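# Move the purple sweatshirt to the left arm's table half

## Task

Take the purple sweatshirt out of the laundry pile and put it on the left arm's side of the table (the +y half), apart from the other garments. Every other garment must stay on the half where the pile lies. Nothing may end up on the floor, draped over a table edge or resting on either arm's base. Dropping or tossing laundry is allowed. At the end, open the hand, release the sweatshirt and pull the hand away.

## Robot and tools

Robot: two arms, left_arm and right_arm, each with a five-finger hand. left_arm carries a left hand, which mirrors the right hand. Calibrated bases in the scene frame: left_arm at (+0.049, +0.292, +0.039) m, right_arm at (-0.037, -0.232, +0.018) m, both nearly unrotated. A post stands on the floor behind the arms.

Scene frame: origin at table-top height, midway between the nominal bases. +x points out over the table, +y toward left_arm, +z up. So the left arm's half of the table is +y. Camera image sides do not follow the arm names.

Hand point: a point fixed to the palm, 0.15 m out from the wrist flange along the fingers and 0.05 m in front of the palm. Its +z runs along the straight fingers and +y out of the palm. For the right hand +x points across the palm away from the thumb; for the left hand +x points toward the thumb. Straight fingertips reach 0.06 to 0.07 m past the point, and the finger centre lines sit 0.06 m behind it along -y. A wrist bracket on the little-finger side reaches 0.10 m across the palm and can strike things.

A row is 28 numbers, each in [-1, 1], always for both arms: left_arm dx, dy, dz, rx, ry, rz; then the left hand's eight numbers; then right_arm dx, dy, dz, rx, ry, rz; then the right hand's eight. Hand order: little, ring, middle, index, thumb_bend, thumb_turn, force_limit, speed. The same order is used in hand_measured, hand_stopped_by and hand_load_n.

Pose numbers are offsets, not poses. They count from that arm's Hand target as it stood when the action or move began, along scene-frame axes, and every row is measured from that same start, not from the previous row. Scale: 1.0 equals 0.6 m for dx, dy, dz, and 180 degrees for rx, ry, rz. The three rotation numbers form one rotation vector, turning about the Hand target's position. A translation longer than 1.0 is cut back along its direction. All six at 0 asks nothing new of that arm. Repeating an offset moves the arm again.

Hand numbers are absolute targets. Fingers and thumb_bend: +1 straight, -1 curled. thumb_turn: +1 beside the palm, -1 opposite the fingers. force_limit maps -1 to about 0 N and +1 to 10 N at the fingertip (15 N for the two thumb motors). speed rises from near zero at -1 to full at +0.48 and stays full up to +1; full travel at full speed takes 0.49 s. There is no keep-as-is value: resend the last eight numbers actually run for that hand, or, before any were run, its hand_measured plus hand_force_limit and hand_speed. With the thumb turned in, the hand closes around items about 0.035 to 0.065 m thick; the thumb tip and index pad can pinch light cloth. For a soft grip close at speed -0.94 or lower. To loosen, send targets more open than hand_measured.

Tools:
execute_actions(actions, cameras): actions is a list of actions; each action is a table of up to 15 rows, one per 1/30 s step, and a short table repeats its last row to step 15 (0.5 s per action). Images come back only for an empty list or when cameras names them.
move(target, speed, blend, blocking, cameras): target is one 28-number row or a list of up to 15; all rows are offsets from the Hand targets at the move's start. speed is path top speed in m/s, 0.002 to 4.3, default 0.25 (turns up to twice that in rad/s), one value or one per target. blend in m rounds corners; 0 stops at each. Paths last at most 10 s, ignore obstacles, and lag or overshoot more when fast. blocking=false returns after about 0.5 s while the move continues.
wait(seconds 0 to 3600), stop() brakes a running move, zoom_image(camera, region [x0, y0, x1, y1], at most 504 x 504 pixels), show_instructions(), finished_scene(scene=1).
Cameras: cam_high, cam_left_wrist, cam_right_wrist, each 896x504; cameras=["all"] or a list of names.

Results: end_effector_position (m) and end_effector_quat_wxyz in the scene frame; Hand target (the last commanded pose after clipping, origin of next offsets); joint positions, velocities and torques; hand_measured; hand_stopped_by (moving, target, force, stalled, fault); hand_load_n (positive when pushing a finger open, near 0 when a grip is lost); motor temperatures. move adds a move: line with done, off_target, moving, held or fault, plus limits=paced (pose clipped) or limits=held (steps withheld).

Behaviour: arms follow loosely and often rest 1 to 3 cm (sometimes 5 cm) short, usually low; this alone is not contact. If short, send the remaining distance as a new offset. Orientation is clipped to within 40 degrees of the measured one each step. A blocked arm keeps pushing until commanded back past its hand point. Motors heat when holding, stretched out or pushing; MOTOR HOT appears at 85 °C and at 100 °C that arm drops for 30 to 60 s.

Avoid: anything landing on the floor or left off the table (the task fails); hard hits on the table or fixed things; the two hands or arms meeting or one hand gripping the other; high finger forces; arm stops. Before finishing, open the hand and move it clear of the sweatshirt.

Each tool is called as name([rows], argument=value, ...), one row to a line, values as JSON.

Reference images:

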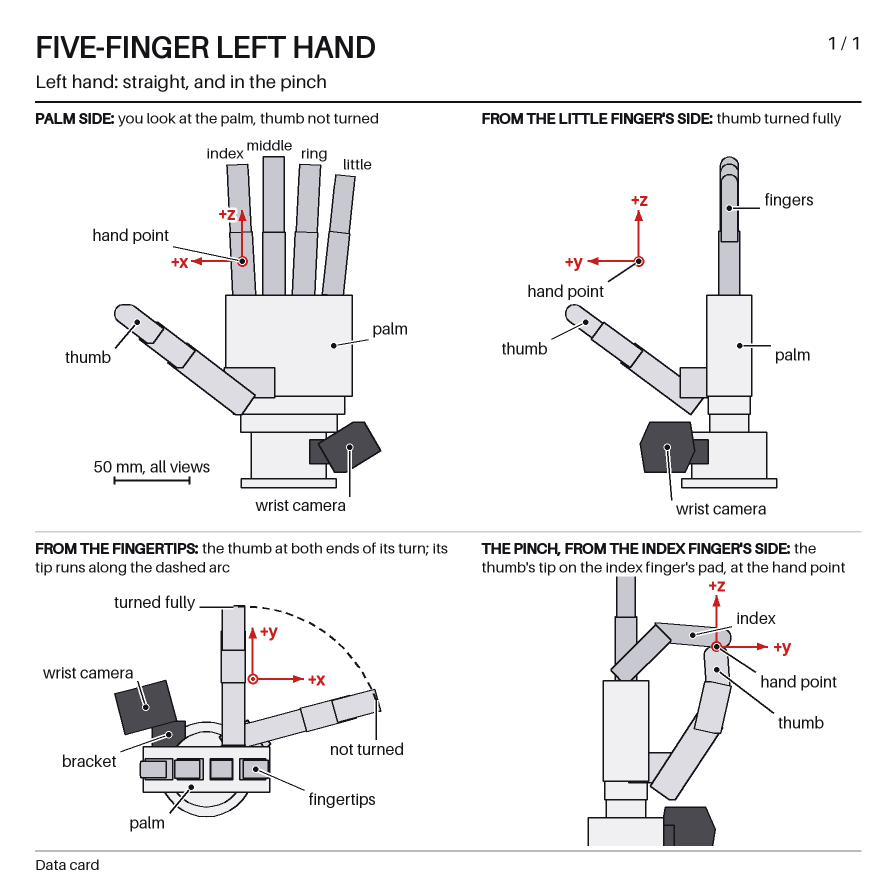

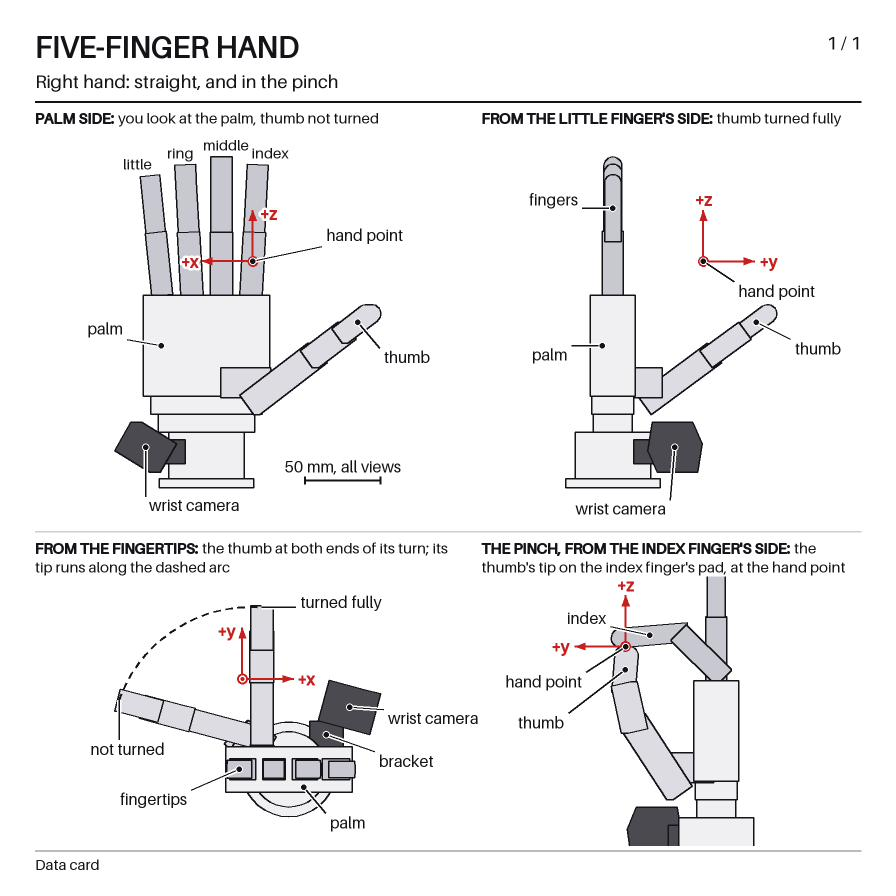

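## Session

execute_actions(actions=[])

Scene clock: 0.00 s.
left_arm: end_effector_position=(+0.9034, +0.3059, +0.1083) hand_measured=(+1.000, +1.000, +1.000, +1.000, +1.000, +1.000) hand_load_n=(+0.0, +0.0, +0.0, +0.0, +0.0, +0.0) hand_stopped_by=(target, target, target, target, target, target) hand_force_limit=0.00 hand_speed=-0.80 end_effector_quat_wxyz=(+0.648, -0.199, +0.670, -0.303) | right_arm: end_effector_position=(+0.4777, -0.4427, +0.1971) hand_measured=(+1.000, +1.000, +1.000, +1.000, +1.000, +1.000) hand_load_n=(+0.0, +0.0, +0.0, +0.0, +0.0, +0.0) hand_stopped_by=(target, target, target, target, target, target) hand_force_limit=0.00 hand_speed=-0.80 end_effector_quat_wxyz=(+0.395, +0.243, +0.810, -0.358)
Joint positions: left_arm=[0.02 2.225 1.465 0.784 0.179 0.84] | right_arm=[-0.256 1.333 0.746 -0.004 0.685 1.527]
Joint velocities: within noise
Joint torques (N m): no reading
Motor temperatures (°C): left_arm=[26 25 24 26 25 24] | right_arm=[22 23 25 21 23 26]
Heat: left arm: hottest waist 26 °C; right arm: hottest wrist roll 26 °C.
Hand target: left_arm +0.9089, +0.3061, +0.1156; +0.654, -0.196, +0.664, -0.305 | right_arm +0.4833, -0.4441, +0.2040; +0.401, +0.245, +0.807, -0.358

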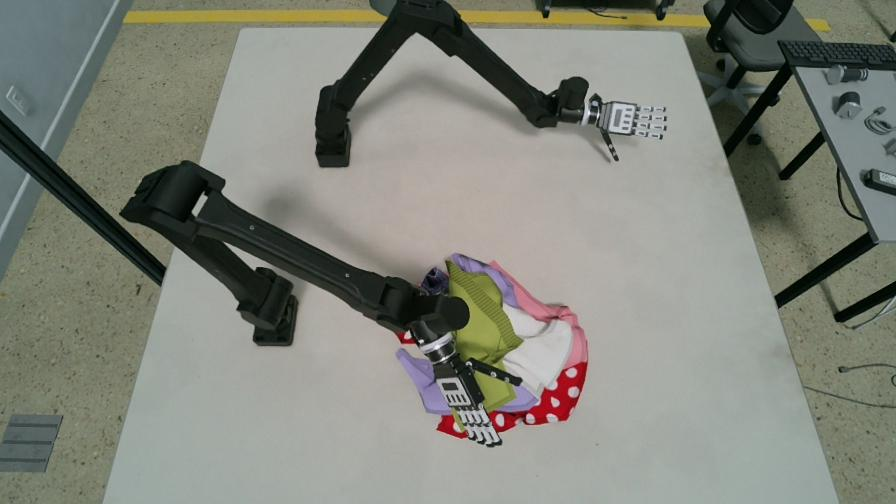

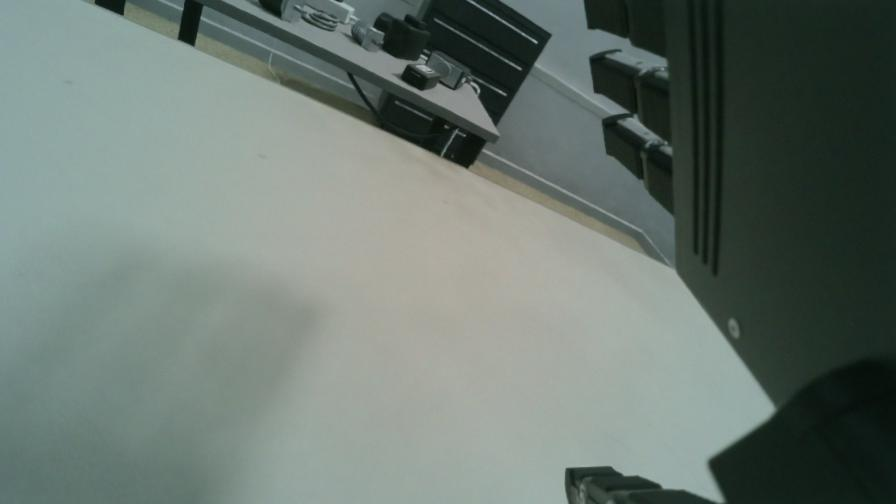

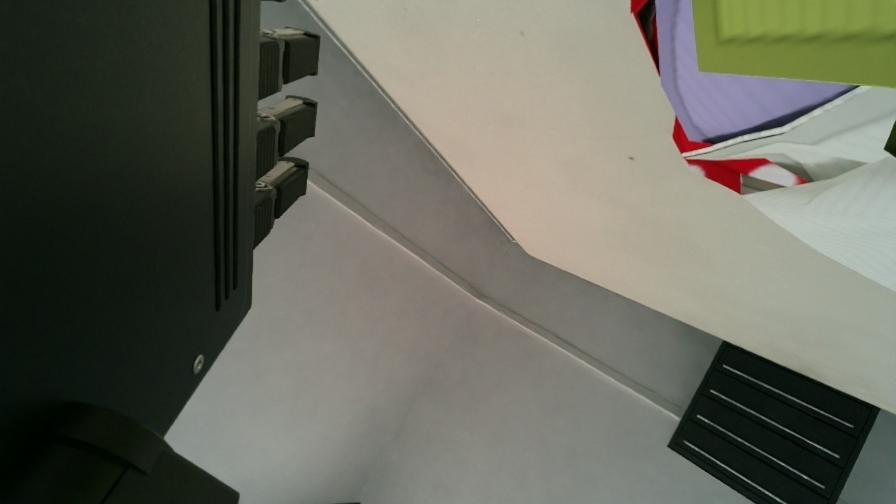

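zoom_image(camera="cam_high", region=[380, 240, 620, 460])

Scaled by 2.100 from the camera's image (finer frame: 1280x720).

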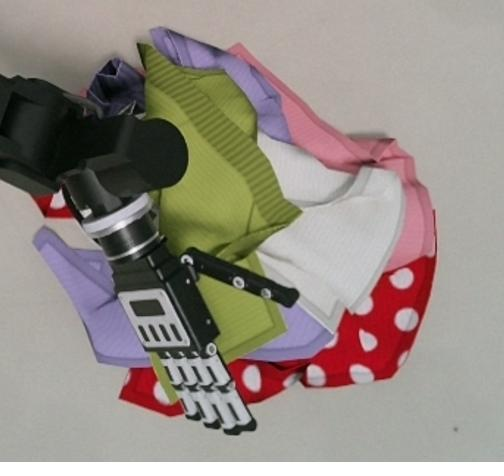

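move(target=[0,0,0,0,0,0,1,1,1,1,1,1,0,0,-0.555,-0.177,0.2,0,0,0,1,1,1,1,1,-1,0,0], speed=0.25, cameras=["all"])

Scene clock: 4.00 s.
left_arm: end_effector_position=(+0.9034, +0.3059, +0.1083) hand_measured=(+1.000, +1.000, +1.000, +1.000, +1.000, +1.000) hand_load_n=(+0.0, +0.0, +0.0, +0.0, +0.0, -0.5) hand_stopped_by=(target, target, target, target, target, target) hand_force_limit=0.00 hand_speed=0.00 end_effector_quat_wxyz=(+0.648, -0.199, +0.670, -0.303) | right_arm: end_effector_position=(+0.1508, -0.5462, +0.3071) hand_measured=(+1.000, +1.000, +1.000, +1.000, +1.000, -1.000) hand_load_n=(+0.0, +0.0, +0.0, +0.0, +0.0, -0.5) hand_stopped_by=(target, target, target, target, target, target) hand_force_limit=0.00 hand_speed=0.00 end_effector_quat_wxyz=(+0.400, +0.251, +0.809, -0.349)
Joint positions: left_arm=[0.02 2.225 1.465 0.784 0.179 0.84] | right_arm=[-1.384 0.627 0.62 -0.472 -0.322 0.991]
Joint torques (N m): left_arm=[-0.67 -18.02 8.44 2.32 -0.05 -0.07] | right_arm=[-2.2 -0.09 14.74 1.48 -0.35 -0.01]
Heat: left arm: hottest waist 26 °C; right arm: hottest elbow 26 °C.
Hand target: left_arm +0.9089, +0.3061, +0.1156; +0.654, -0.196, +0.664, -0.305 | right_arm +0.1503, -0.5502, +0.3241; +0.401, +0.245, +0.807, -0.358
Off the commanded pose: left_arm 0.009 m, 1 deg | right_arm 0.017 m, 1 deg.
move: off_target (right_arm)
cam_right_wrist: T_world_to_cam=[[0.49489, 0.67758, -0.54402, 0.45922], [0.40462, 0.37436, 0.83435, -0.10758], [0.769, -0.63303, -0.08889, -0.31755]] pos_world=[0.06046, -0.47191, 0.31136]

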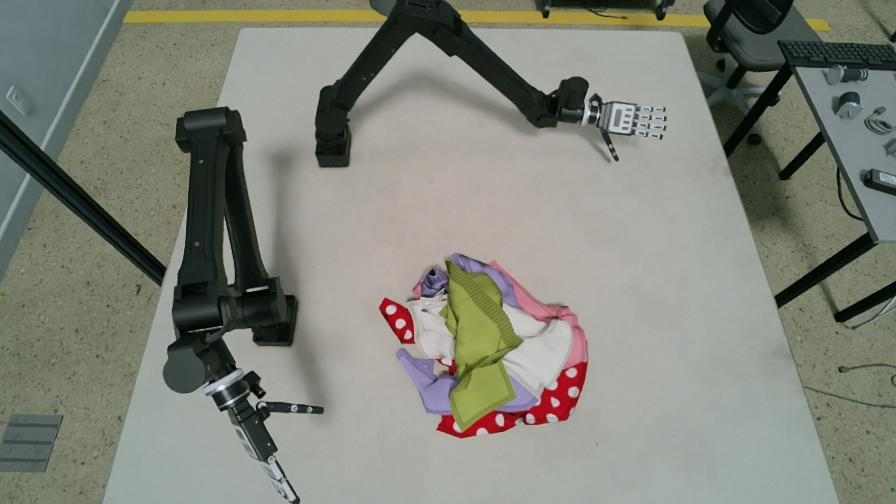

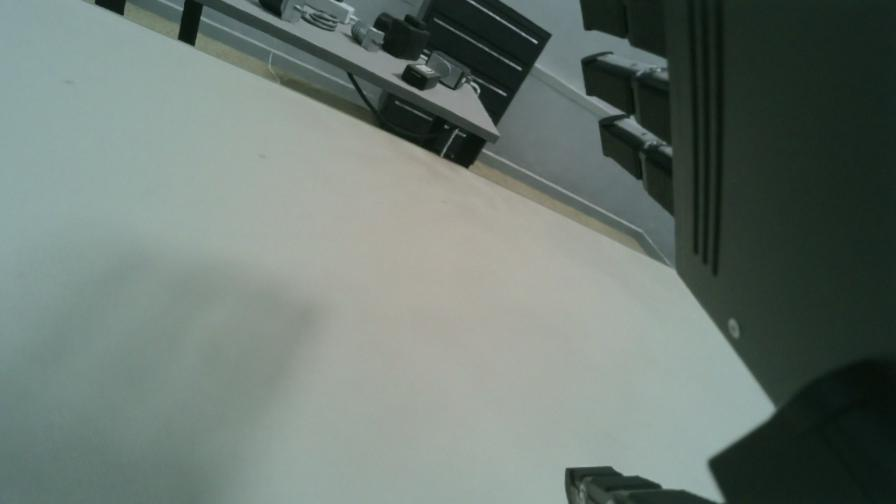

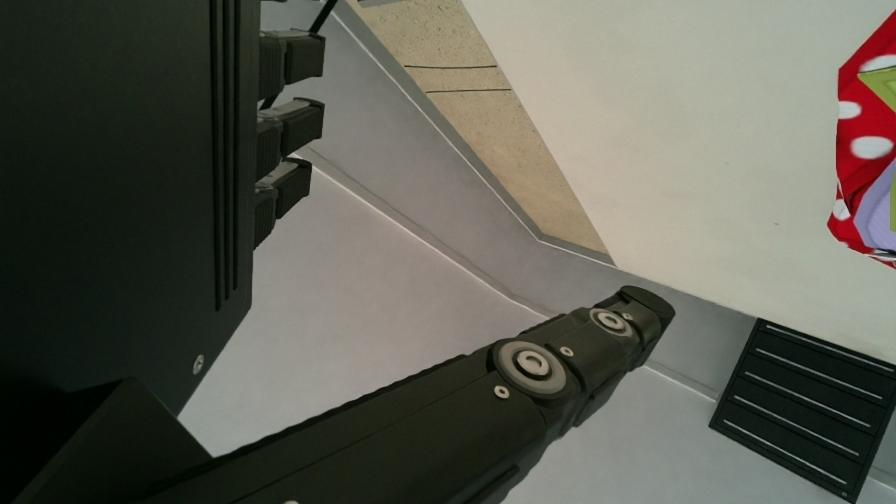

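zoom_image(camera="cam_high", region=[370, 245, 600, 445])

Scaled by 2.191 from the camera's image (finer frame: 1280x720).

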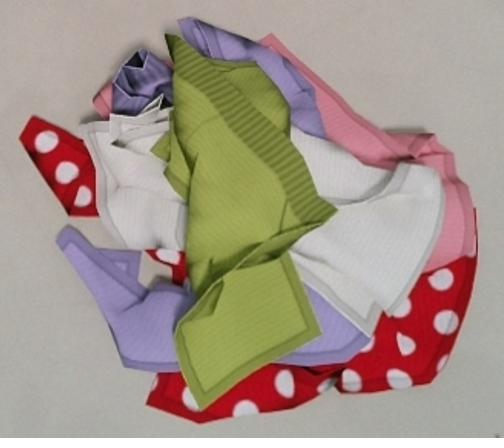

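move(target=[0,0,0,0,0,0,1,1,1,1,1,1,0,0,0.543,0.347,-0.207,-0.1495,0.2897,0.3539,1,1,1,1,1,-1,0,0], speed=0.25, cameras=["cam_high","cam_right_wrist"])

Scene clock: 8.93 s.
left_arm: end_effector_position=(+0.9034, +0.3059, +0.1083) hand_measured=(+1.000, +1.000, +1.000, +1.000, +1.000, +1.000) hand_load_n=(+0.0, +0.0, +0.0, +0.0, +0.0, +0.0) hand_stopped_by=(target, target, target, target, target, target) hand_force_limit=0.00 hand_speed=0.00 end_effector_quat_wxyz=(+0.648, -0.199, +0.670, -0.303) | right_arm: end_effector_position=(+0.4658, -0.3412, +0.1862) hand_measured=(+1.000, +1.000, +1.000, +1.000, +1.000, -1.000) hand_load_n=(+0.0, +0.0, +0.0, +0.0, +0.0, +0.0) hand_stopped_by=(target, target, target, target, target, target) hand_force_limit=0.00 hand_speed=0.00 end_effector_quat_wxyz=(+0.188, -0.458, +0.806, -0.325)
Joint positions: left_arm=[0.02 2.225 1.465 0.784 0.179 0.84] | right_arm=[-0.219 1.341 1.048 -0.534 0.218 0.238]
Joint torques (N m): left_arm=[-0.62 -18.02 8.43 2.36 -0.05 -0.06] | right_arm=[-1.14 -8.7 14.01 1.17 0.17 -0.04]
Heat: left arm: hottest waist 26 °C; right arm: hottest elbow 27 °C.
Hand target: left_arm +0.9089, +0.3061, +0.1156; +0.654, -0.196, +0.664, -0.305 | right_arm +0.4760, -0.3422, +0.1997; +0.191, -0.462, +0.800, -0.331
Off the commanded pose: left_arm 0.009 m, 1 deg | right_arm 0.017 m, 1 deg.
move: off_target (right_arm)
cam_right_wrist: T_world_to_cam=[[-0.75568, 0.14951, -0.63765, 0.51838], [0.03441, 0.98131, 0.18931, 0.2888], [0.65404, 0.12112, -0.7467, -0.00736]] pos_world=[0.3866, -0.36001, 0.27038]

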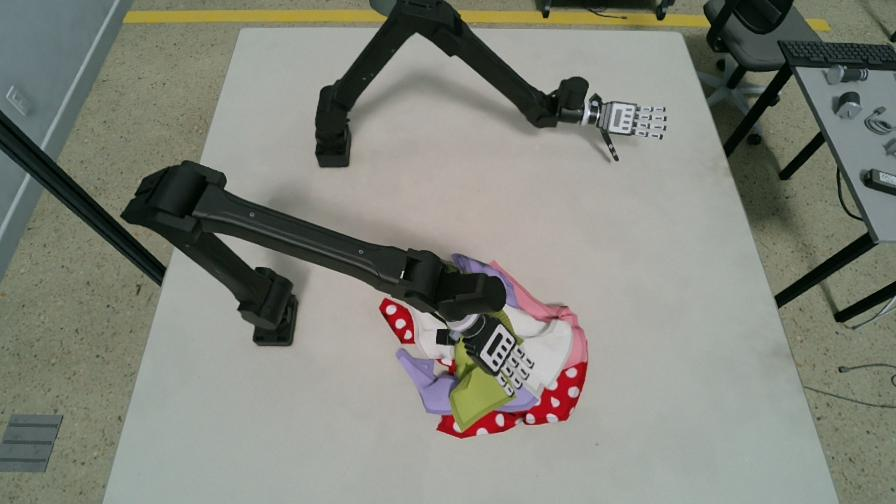

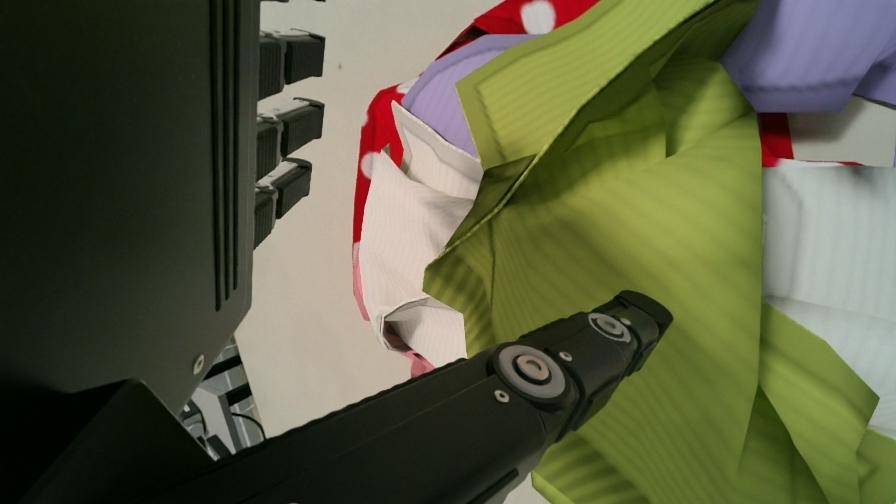

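move(target=[0,0,0,0,0,0,1,1,1,1,1,1,0,0,0.01,0,-0.19,0,0,0,0,0,0,0,1,-1,0,0], speed=0.15, cameras=["cam_high","cam_right_wrist"])

zoom_image(camera="cam_high", region=[370, 245, 600, 445])

Scene clock: 10.37 s.
left_arm: end_effector_position=(+0.9034, +0.3059, +0.1083) hand_measured=(+1.000, +1.000, +1.000, +1.000, +1.000, +1.000) hand_load_n=(+0.0, +0.0, -0.5, +0.0, +0.0, -0.5) hand_stopped_by=(target, target, target, target, target, target) hand_force_limit=0.00 hand_speed=0.00 end_effector_quat_wxyz=(+0.648, -0.199, +0.670, -0.303) | right_arm: end_effector_position=(+0.4824, -0.3458, +0.0986) hand_measured=(+0.000, +0.000, +0.000, +0.000, +1.000, -1.000) hand_load_n=(+0.0, +0.0, +0.0, -0.5, +0.5, +0.0) hand_stopped_by=(target, target, target, target, target, target) hand_force_limit=0.00 hand_speed=0.00 end_effector_quat_wxyz=(+0.196, -0.453, +0.802, -0.335)
Joint positions: left_arm=[0.02 2.225 1.465 0.784 0.179 0.84] | right_arm=[-0.219 1.475 0.919 -0.242 0.223 0.237]
Joint torques (N m): left_arm=[-0.56 -18.02 8.42 2.3 -0.03 -0.06] | right_arm=[-1.03 -8.47 8.68 2.33 0.06 -0.01]
Heat: left arm: hottest waist 26 °C; right arm: hottest elbow 27 °C.
Hand target: left_arm +0.9089, +0.3061, +0.1156; +0.654, -0.196, +0.664, -0.305 | right_arm +0.4821, -0.3422, +0.0858; +0.191, -0.462, +0.800, -0.331
Off the commanded pose: left_arm 0.009 m, 1 deg | right_arm 0.013 m, 1 deg.
move: off_target (right_arm)
cam_right_wrist: T_world_to_cam=[[-0.73758, 0.14504, -0.6595, 0.46756], [0.0319, 0.98305, 0.18052, 0.31193], [0.67451, 0.11211, -0.7297, -0.09769]] pos_world=[0.4008, -0.36351, 0.18076]

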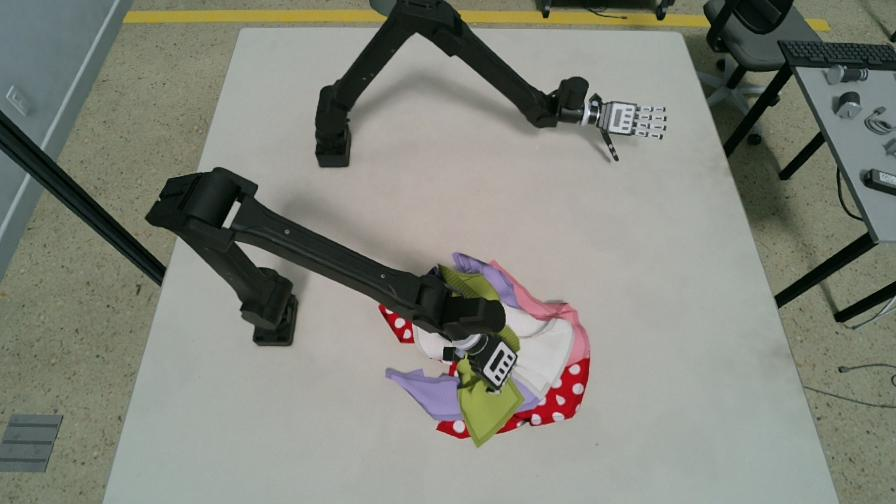

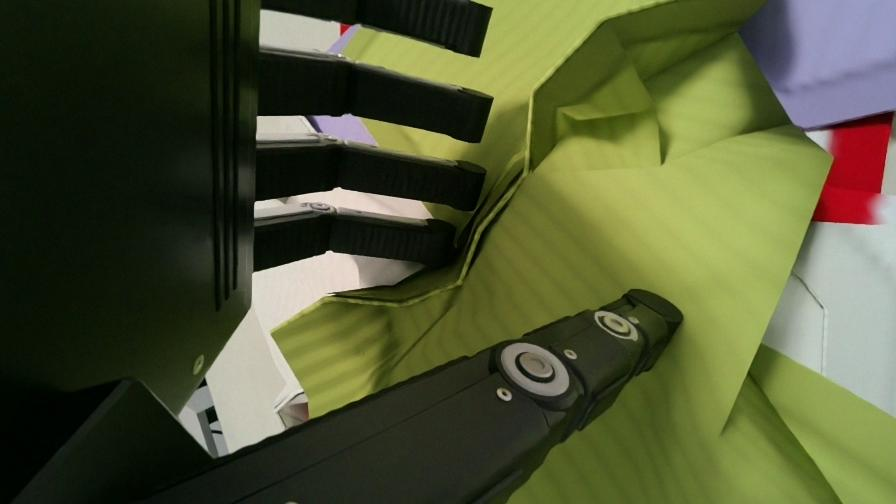

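Scaled by 2.191 from the camera's image (finer frame: 1280x720).

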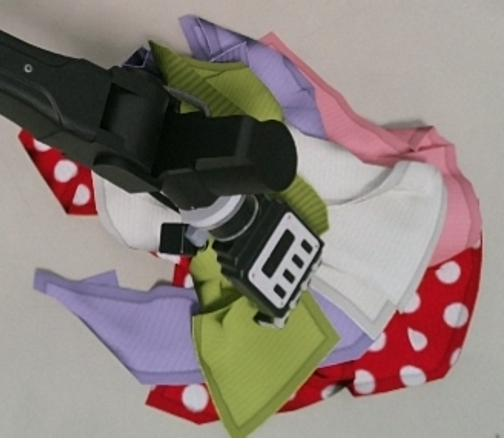

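move(target=[0,0,0,0,0,0,1,1,1,1,1,1,0,0,0,0,-0.02,0,0,0,-0.6,-0.6,-0.6,-0.6,-0.1,-1,0,-0.4], speed=0.05, cameras=["cam_high","cam_right_wrist"])

Scene clock: 11.40 s.
left_arm: end_effector_position=(+0.9034, +0.3059, +0.1083) hand_measured=(+1.000, +1.000, +1.000, +1.000, +1.000, +1.000) hand_load_n=(+0.0, +0.0, +0.0, +0.0, +0.0, +0.0) hand_stopped_by=(target, target, target, target, target, target) hand_force_limit=0.00 hand_speed=0.00 end_effector_quat_wxyz=(+0.648, -0.199, +0.670, -0.303) | right_arm: end_effector_position=(+0.4812, -0.3456, +0.0852) hand_measured=(-0.600, -0.600, -0.600, -0.600, +0.552, -1.000) hand_load_n=(+0.0, +0.0, +1.0, +0.0, +7.5, +0.0) hand_stopped_by=(target, target, target, target, force, target) hand_force_limit=0.00 hand_speed=-0.40 end_effector_quat_wxyz=(+0.194, -0.454, +0.803, -0.334)
Joint positions: left_arm=[0.02 2.225 1.465 0.784 0.179 0.84] | right_arm=[-0.219 1.495 0.902 -0.209 0.223 0.236]
Joint torques (N m): left_arm=[-0.44 -18.02 8.43 2.29 -0.04 -0.06] | right_arm=[-1.14 -8.23 8.72 2.41 0.05 0.01]
Heat: left arm: hottest waist 26 °C; right arm: hottest elbow 27 °C.
Hand target: left_arm +0.9089, +0.3061, +0.1156; +0.654, -0.196, +0.664, -0.305 | right_arm +0.4821, -0.3421, +0.0738; +0.191, -0.462, +0.800, -0.331
Off the commanded pose: left_arm 0.009 m, 1 deg | right_arm 0.012 m, 1 deg.
move: off_target (right_arm)
cam_right_wrist: T_world_to_cam=[[-0.74051, 0.14495, -0.65623, 0.45904], [0.03216, 0.98299, 0.18083, 0.31402], [0.67128, 0.1128, -0.73257, -0.10469]] pos_world=[0.4001, -0.36341, 0.16776]

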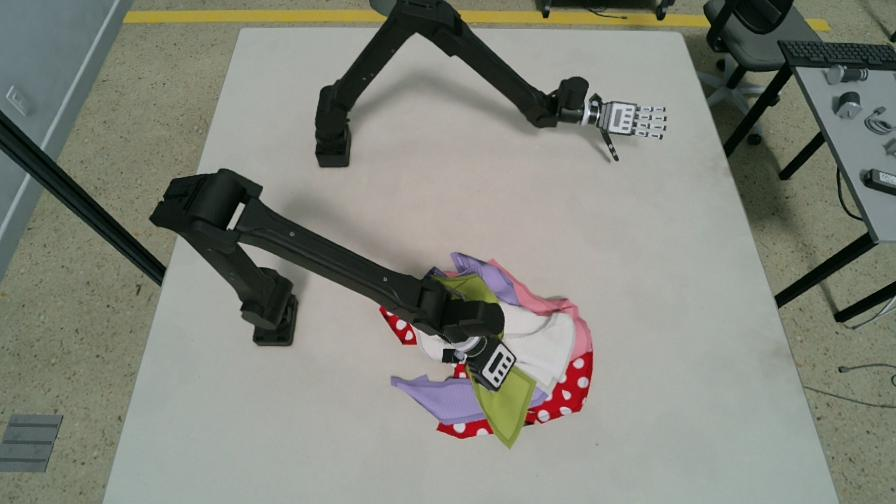

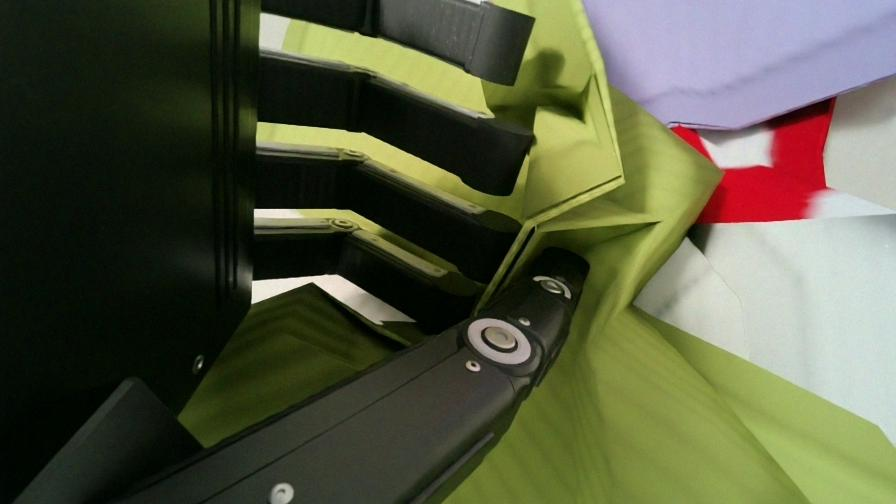

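move(target=[0,0,0,0,0,0,1,1,1,1,1,1,0,0,0,0,0.25,0,0,0,-0.6,-0.6,-0.6,-0.6,-0.1,-1,0,-0.4], speed=0.15, cameras=["cam_high","cam_right_wrist"])

zoom_image(camera="cam_high", region=[370, 225, 600, 445])

Scene clock: 13.10 s.
left_arm: end_effector_position=(+0.9034, +0.3059, +0.1083) hand_measured=(+1.000, +1.000, +1.000, +1.000, +1.000, +1.000) hand_load_n=(+0.0, +0.0, +0.0, +0.0, +0.0, +0.0) hand_stopped_by=(target, target, target, target, target, target) hand_force_limit=0.00 hand_speed=0.00 end_effector_quat_wxyz=(+0.648, -0.199, +0.670, -0.303) | right_arm: end_effector_position=(+0.4738, -0.3439, +0.2101) hand_measured=(-0.600, -0.600, -0.600, -0.600, +0.552, -1.000) hand_load_n=(+0.5, +0.0, +1.5, +0.0, +2.5, +0.0) hand_stopped_by=(target, target, target, target, force, target) hand_force_limit=0.00 hand_speed=-0.40 end_effector_quat_wxyz=(+0.186, -0.458, +0.806, -0.326)
Joint positions: left_arm=[0.02 2.225 1.465 0.784 0.179 0.84] | right_arm=[-0.219 1.347 1.118 -0.599 0.223 0.236]
Joint torques (N m): left_arm=[-0.56 -17.9 8.43 2.29 -0.03 -0.06] | right_arm=[-1.03 -8.88 13.64 1.11 0.06 0.01]
Heat: left arm: hottest waist 26 °C; right arm: hottest elbow 27 °C.
Hand target: left_arm +0.9089, +0.3061, +0.1156; +0.654, -0.196, +0.664, -0.305 | right_arm +0.4821, -0.3421, +0.2238; +0.191, -0.462, +0.800, -0.331
Off the commanded pose: left_arm 0.009 m, 1 deg | right_arm 0.016 m, 1 deg.
move: off_target (right_arm)
cam_right_wrist: T_world_to_cam=[[-0.75668, 0.14842, -0.63672, 0.53992], [0.03672, 0.982, 0.18528, 0.28664], [0.65275, 0.11682, -0.74851, 0.00509]] pos_world=[0.3947, -0.36221, 0.29447]

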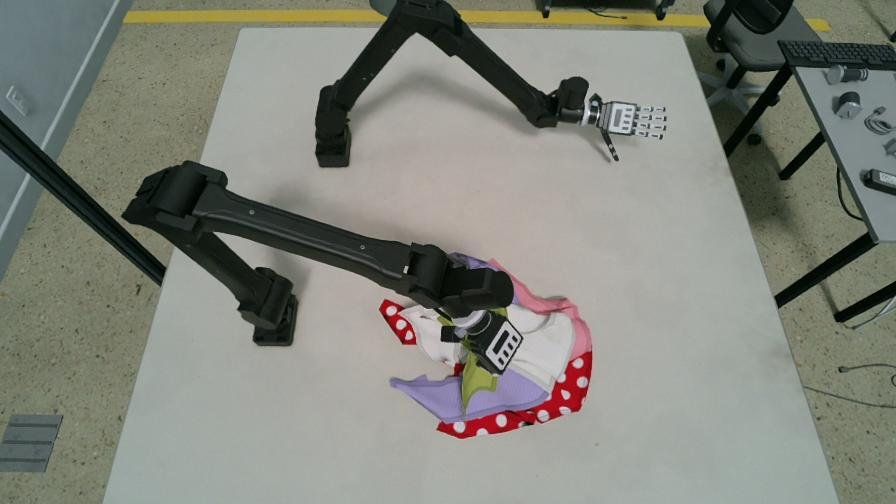

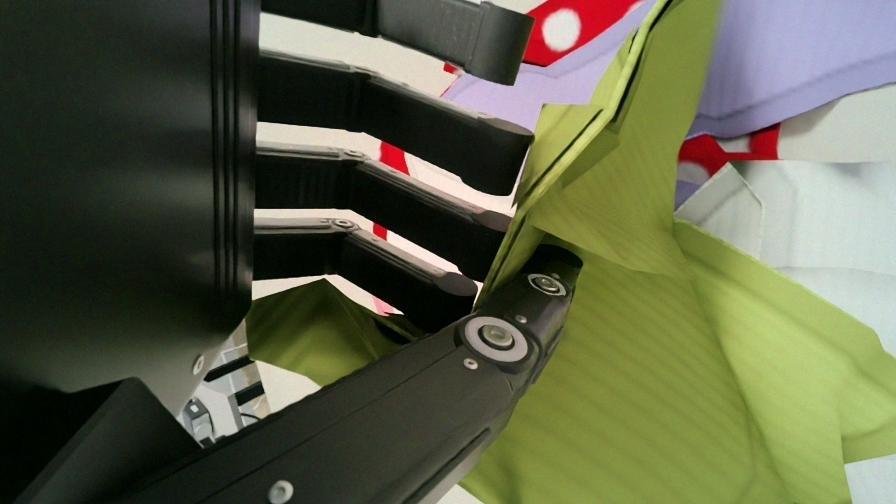

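Scaled by 2.191 from the camera's image (finer frame: 1280x720).

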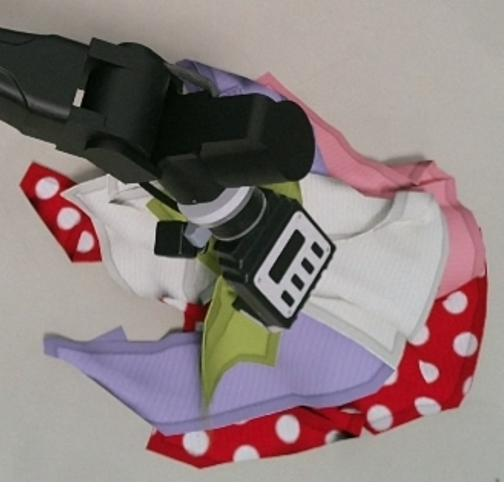

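move([
  [0,0,0,0,0,0,1,1,1,1,1,1,0,0,0.03,-0.03,0.42,0,0,0,-0.6,-0.6,-0.6,-0.6,-0.1,-1,0,-0.4],
  [0,0,0,0,0,0,1,1,1,1,1,1,0,0,0.67,-0.03,0.42,0,0,0,-0.6,-0.6,-0.6,-0.6,-0.1,-1,0,-0.4],
], speed=0.25, blend=[0.05,0], cameras=["cam_high","cam_right_wrist"])

Scene clock: 16.67 s.
left_arm: end_effector_position=(+0.9034, +0.3059, +0.1083) hand_measured=(+1.000, +1.000, +1.000, +1.000, +1.000, +1.000) hand_load_n=(+0.0, +0.0, +0.0, -0.5, +0.0, +0.0) hand_stopped_by=(target, target, target, target, target, target) hand_force_limit=0.00 hand_speed=0.00 end_effector_quat_wxyz=(+0.648, -0.199, +0.670, -0.303) | right_arm: end_effector_position=(+0.8795, -0.3663, +0.4557) hand_measured=(-0.600, -0.600, -0.600, -0.600, +0.552, -1.000) hand_load_n=(+0.5, +0.0, +1.5, +0.0, +3.0, +0.0) hand_stopped_by=(target, target, target, target, force, target) hand_force_limit=0.00 hand_speed=-0.40 end_effector_quat_wxyz=(+0.397, -0.363, +0.679, -0.499)
Joint positions: left_arm=[0.02 2.225 1.465 0.784 0.179 0.84] | right_arm=[-0.139 2.363 2.895 -0.726 0.269 0.233]
Joint torques (N m): left_arm=[-0.79 -18.2 8.42 2.3 -0.04 -0.05] | right_arm=[-0.73 -20.95 13.33 3 0.06 -0.01]
Heat: left arm: hottest waist 26 °C; right arm: hottest elbow 27 °C.
Hand target: left_arm +0.9089, +0.3061, +0.1156; +0.654, -0.196, +0.664, -0.305 | right_arm +0.8842, -0.3600, +0.4759; +0.191, -0.462, +0.800, -0.331
Off the commanded pose: left_arm 0.009 m, 1 deg | right_arm 0.022 m, 35 deg.
elbow stopped short (right arm): the move would have taken joint 3 (elbow) straighter than the controller allows.
move: off_target (right_arm)
cam_right_wrist: T_world_to_cam=[[-0.24633, 0.01725, -0.96903, 0.66116], [-0.07203, 0.99675, 0.03605, 0.41733], [0.96651, 0.07868, -0.24429, -0.59302]] pos_world=[0.76608, -0.38072, 0.48077]

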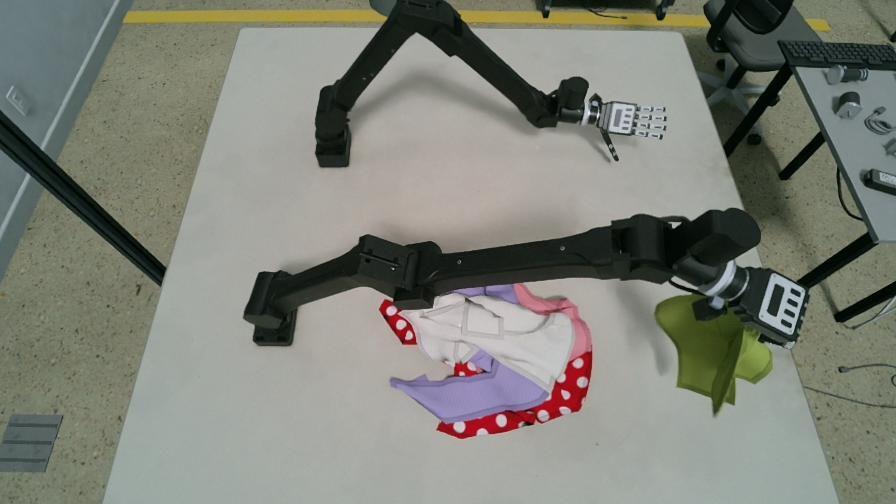

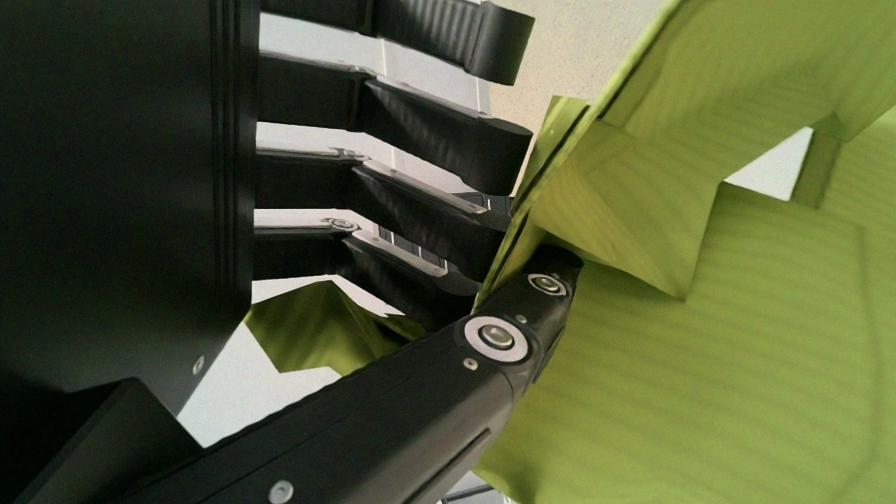

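move(target=[0,0,0,0,0,0,1,1,1,1,1,1,0,0,-0.06,-0.1,-0.61,0,0,0,-0.6,-0.6,-0.6,-0.6,-0.1,-1,0,-0.4], speed=0.22, cameras=["cam_high","cam_right_wrist"])

Scene clock: 19.50 s.
left_arm: end_effector_position=(+0.9034, +0.3059, +0.1083) hand_measured=(+1.000, +1.000, +1.000, +1.000, +1.000, +1.000) hand_load_n=(+0.0, +0.0, +0.0, +0.0, +0.0, +0.0) hand_stopped_by=(target, target, target, target, target, target) hand_force_limit=0.00 hand_speed=0.00 end_effector_quat_wxyz=(+0.648, -0.199, +0.670, -0.303) | right_arm: end_effector_position=(+0.8453, -0.4121, +0.1047) hand_measured=(-0.600, -0.600, -0.600, -0.600, +0.552, -1.000) hand_load_n=(+0.0, +0.0, +1.5, +0.0, +2.5, +0.0) hand_stopped_by=(target, target, target, target, force, target) hand_force_limit=0.00 hand_speed=-0.40 end_effector_quat_wxyz=(+0.190, -0.463, +0.801, -0.328)
Joint positions: left_arm=[0.02 2.225 1.465 0.784 0.179 0.84] | right_arm=[-0.205 2.532 2.612 -0.899 0.223 0.233]
Joint torques (N m): left_arm=[-0.73 -18.14 8.4 2.32 -0.03 -0.07] | right_arm=[-2.26 -22.77 14.5 1.18 -0.04 0]
Heat: left arm: hottest waist 26 °C; right arm: hottest elbow 28 °C.
Hand target: left_arm +0.9089, +0.3061, +0.1156; +0.654, -0.196, +0.664, -0.305 | right_arm +0.8482, -0.4198, +0.1100; +0.191, -0.462, +0.800, -0.331
Off the commanded pose: left_arm 0.009 m, 1 deg | right_arm 0.010 m, 0 deg.
move: done
cam_right_wrist: T_world_to_cam=[[-0.75479, 0.13431, -0.64207, 0.75724], [0.02029, 0.98313, 0.1818, 0.37419], [0.65565, 0.12419, -0.74478, -0.30814]] pos_world=[0.766, -0.43132, 0.18867]

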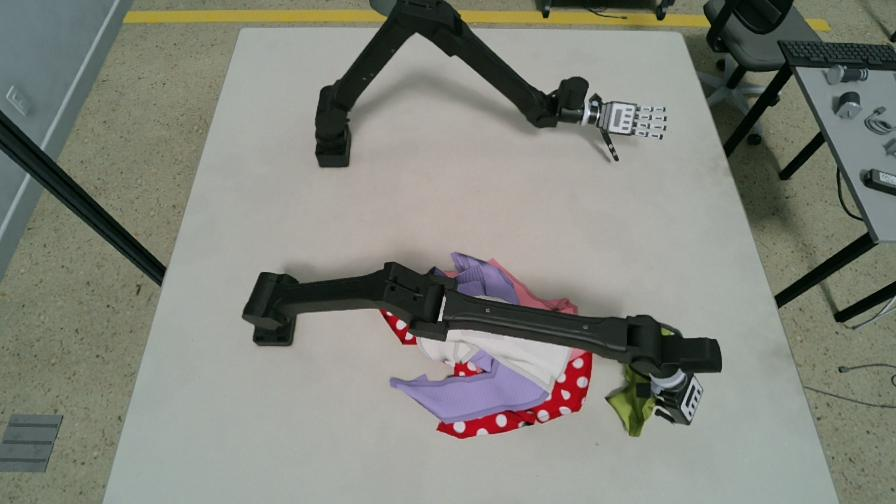

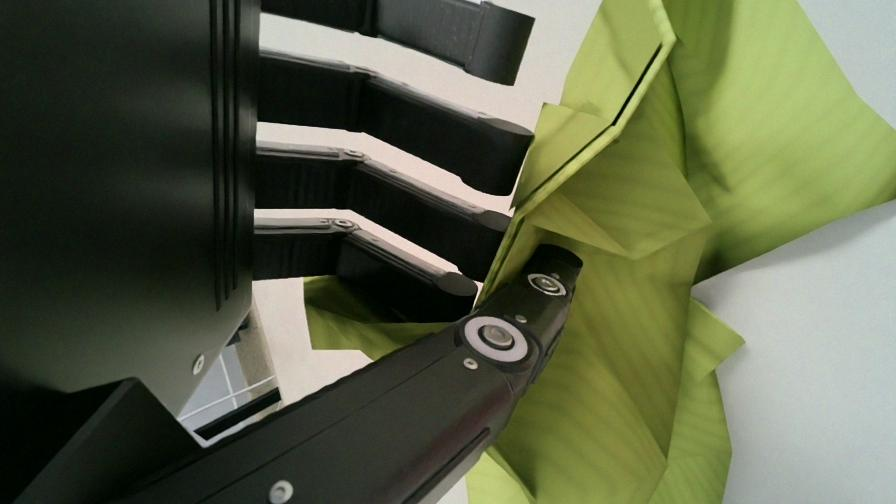

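move([
  [0,0,0,0,0,0,1,1,1,1,1,1,0,0,0,0,-0.11,0,0,0,-0.6,-0.6,-0.6,-0.6,-0.1,-1,0,-0.4],
], speed=0.1)

move([
  [0,0,0,0,0,0,1,1,1,1,1,1,0,0,0,0,0,0,0,0,0.2,0.2,0.2,0.2,1,-1,0,-0.4],
], speed=0.1, cameras=["cam_high","cam_right_wrist"])

Scene clock: 20.80 s.
left_arm: end_effector_position=(+0.9034, +0.3059, +0.1083) hand_measured=(+1.000, +1.000, +1.000, +1.000, +1.000, +1.000) hand_load_n=(+0.0, +0.0, -0.5, +0.0, +0.0, +0.0) hand_stopped_by=(target, target, target, target, target, target) hand_force_limit=0.00 hand_speed=0.00 end_effector_quat_wxyz=(+0.648, -0.199, +0.670, -0.303) | right_arm: end_effector_position=(+0.8479, -0.4126, +0.0562) hand_measured=(-0.600, -0.600, -0.600, -0.600, +0.552, -1.000) hand_load_n=(+0.0, +0.0, +1.5, +0.0, +2.5, +0.0) hand_stopped_by=(target, target, target, target, force, target) hand_force_limit=0.00 hand_speed=-0.40 end_effector_quat_wxyz=(+0.193, -0.462, +0.800, -0.331)
Joint positions: left_arm=[0.02 2.225 1.465 0.784 0.179 0.84] | right_arm=[-0.205 2.53 2.477 -0.757 0.223 0.233]
Joint torques (N m): left_arm=[-0.67 -18.02 8.43 2.28 -0.03 -0.07] | right_arm=[-2.26 -22.42 10.54 2.39 -0.02 0.01]
Heat: left arm: hottest shoulder 27 °C; right arm: hottest elbow 28 °C.
Hand target: left_arm +0.9089, +0.3061, +0.1156; +0.654, -0.196, +0.664, -0.305 | right_arm +0.8482, -0.4198, +0.0439; +0.191, -0.462, +0.800, -0.331
Off the commanded pose: left_arm 0.009 m, 1 deg | right_arm 0.014 m, 0 deg.
move: off_target (right_arm)

Scene clock: 21.60 s.
left_arm: end_effector_position=(+0.9034, +0.3059, +0.1083) hand_measured=(+1.000, +1.000, +1.000, +1.000, +1.000, +1.000) hand_load_n=(+0.0, +0.0, -0.5, +0.0, +0.0, +0.0) hand_stopped_by=(target, target, target, target, target, target) hand_force_limit=0.00 hand_speed=0.00 end_effector_quat_wxyz=(+0.648, -0.199, +0.670, -0.303) | right_arm: end_effector_position=(+0.8479, -0.4126, +0.0562) hand_measured=(+0.200, +0.200, +0.200, +0.200, +1.000, -1.000) hand_load_n=(+0.0, +0.0, +0.0, +0.0, -0.5, +0.0) hand_stopped_by=(target, target, target, target, target, target) hand_force_limit=0.00 hand_speed=-0.40 end_effector_quat_wxyz=(+0.193, -0.462, +0.800, -0.331)
Joint positions: left_arm=[0.02 2.225 1.465 0.784 0.179 0.84] | right_arm=[-0.205 2.53 2.477 -0.757 0.223 0.233]
Joint torques (N m): left_arm=[-0.62 -17.9 8.43 2.33 -0.05 -0.05] | right_arm=[-2.2 -22.59 10.52 2.33 0 0.02]
Heat: left arm: hottest shoulder 27 °C; right arm: hottest elbow 28 °C.
Hand target: left_arm +0.9089, +0.3061, +0.1156; +0.654, -0.196, +0.664, -0.305 | right_arm +0.8482, -0.4198, +0.0439; +0.191, -0.462, +0.800, -0.331
Off the commanded pose: left_arm 0.009 m, 1 deg | right_arm 0.014 m, 0 deg.
move: done
cam_right_wrist: T_world_to_cam=[[-0.74872, 0.13312, -0.64938, 0.72284], [0.01862, 0.98347, 0.18014, 0.38517], [0.66262, 0.12278, -0.73882, -0.35279]] pos_world=[0.7678, -0.43172, 0.13937]

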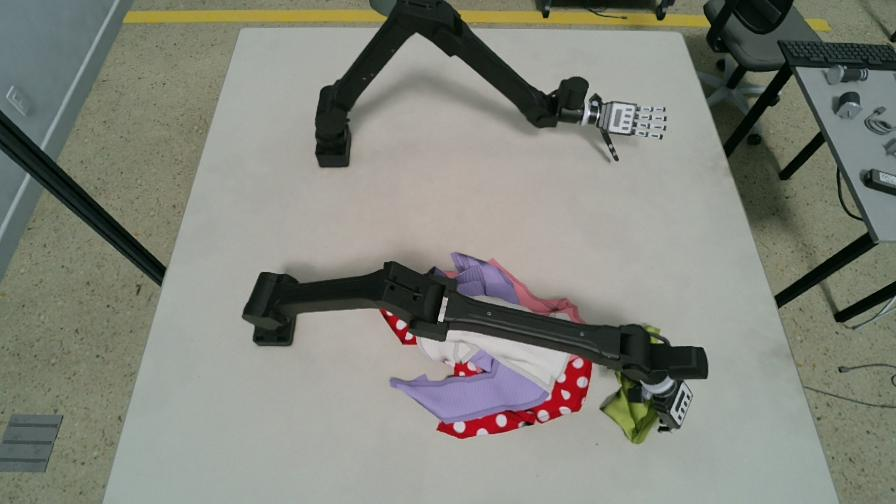

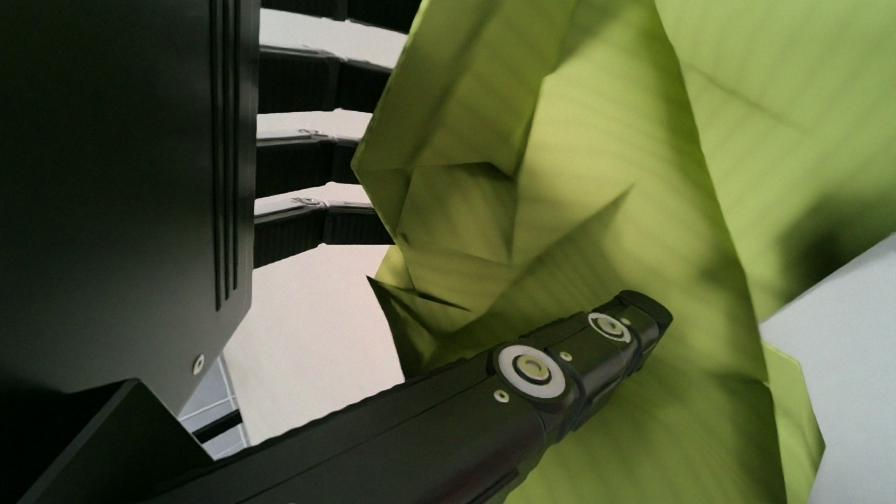

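move([
  [0,0,0,0,0,0,1,1,1,1,1,1,0,0,0,0,0.45,0,0,0,0.2,0.2,0.2,0.2,1,-1,0,-0.4],
  [0,0,0,0,0,0,1,1,1,1,1,1,0,0,-1,-0.2,0.5,0,0,0,0.2,0.2,0.2,0.2,1,-1,0,-0.4],
], speed=[0.25,0.4], blend=[0.05,0], cameras=["cam_high","cam_right_wrist"])

zoom_image(camera="cam_high", region=[370, 225, 700, 455])

Scene clock: 25.47 s.
left_arm: end_effector_position=(+0.9034, +0.3059, +0.1083) hand_measured=(+1.000, +1.000, +1.000, +1.000, +1.000, +1.000) hand_load_n=(+0.0, +0.0, +0.0, +0.0, +0.0, +0.0) hand_stopped_by=(target, target, target, target, target, target) hand_force_limit=0.00 hand_speed=0.00 end_effector_quat_wxyz=(+0.648, -0.199, +0.670, -0.303) | right_arm: end_effector_position=(+0.2491, -0.5425, +0.3497) hand_measured=(+0.200, +0.200, +0.200, +0.200, +1.000, -1.000) hand_load_n=(+0.0, +0.0, +0.0, +0.0, +0.0, +0.0) hand_stopped_by=(target, target, target, target, target, target) hand_force_limit=0.00 hand_speed=-0.40 end_effector_quat_wxyz=(+0.192, -0.456, +0.799, -0.341)
Joint positions: left_arm=[0.02 2.225 1.465 0.784 0.179 0.84] | right_arm=[-0.997 1.11 1.279 -0.988 -0.321 -0.33]
Joint torques (N m): left_arm=[-0.67 -17.96 8.42 2.32 -0.03 -0.07] | right_arm=[-1.38 -5.66 10.54 1.25 -0.37 -0.01]
Heat: left arm: hottest shoulder 27 °C; right arm: hottest elbow 28 °C.
Hand target: left_arm +0.9089, +0.3061, +0.1156; +0.654, -0.196, +0.664, -0.305 | right_arm +0.2481, -0.5399, +0.3441; +0.191, -0.462, +0.800, -0.331
Off the commanded pose: left_arm 0.009 m, 1 deg | right_arm 0.006 m, 1 deg.
elbow stopped short (right arm): the move would have taken joint 3 (elbow) straighter than the controller allows.
move: done
cam_right_wrist: T_world_to_cam=[[-0.73852, 0.13385, -0.66082, 0.48428], [0.0304, 0.98571, 0.16568, 0.47452], [0.67355, 0.10227, -0.73203, 0.26059]] pos_world=[0.1677, -0.55921, 0.43216]

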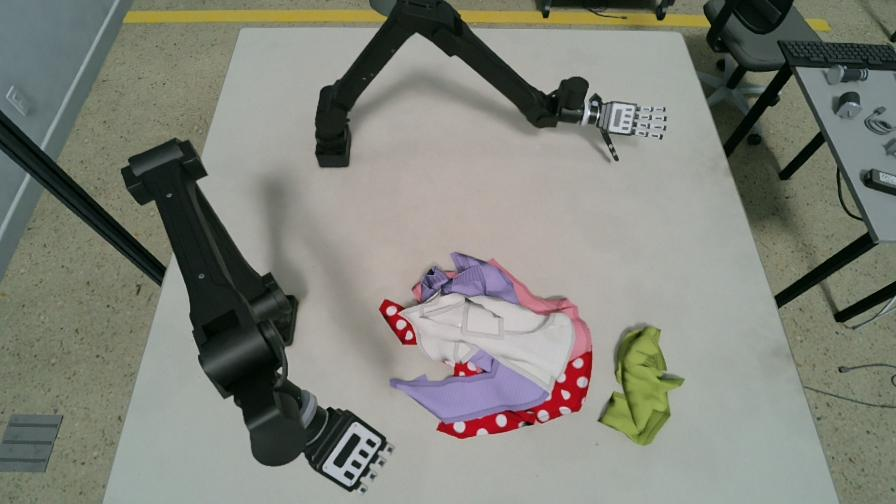

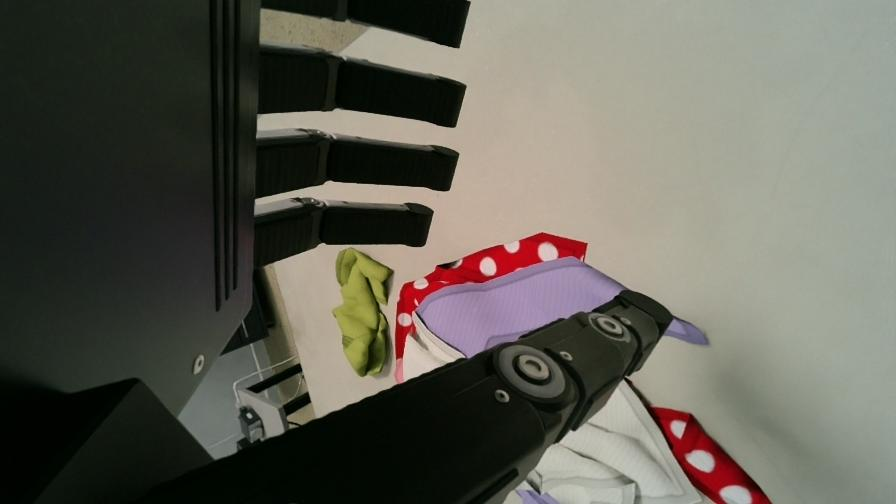

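Scaled by 1.527 from the camera's image (finer frame: 1280x720).

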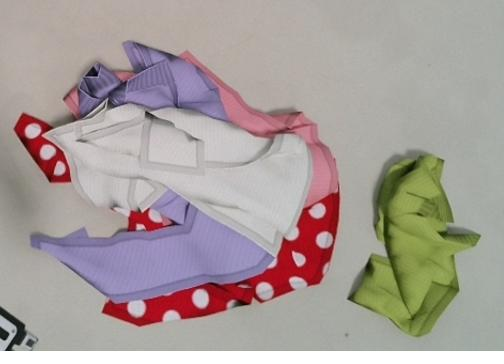

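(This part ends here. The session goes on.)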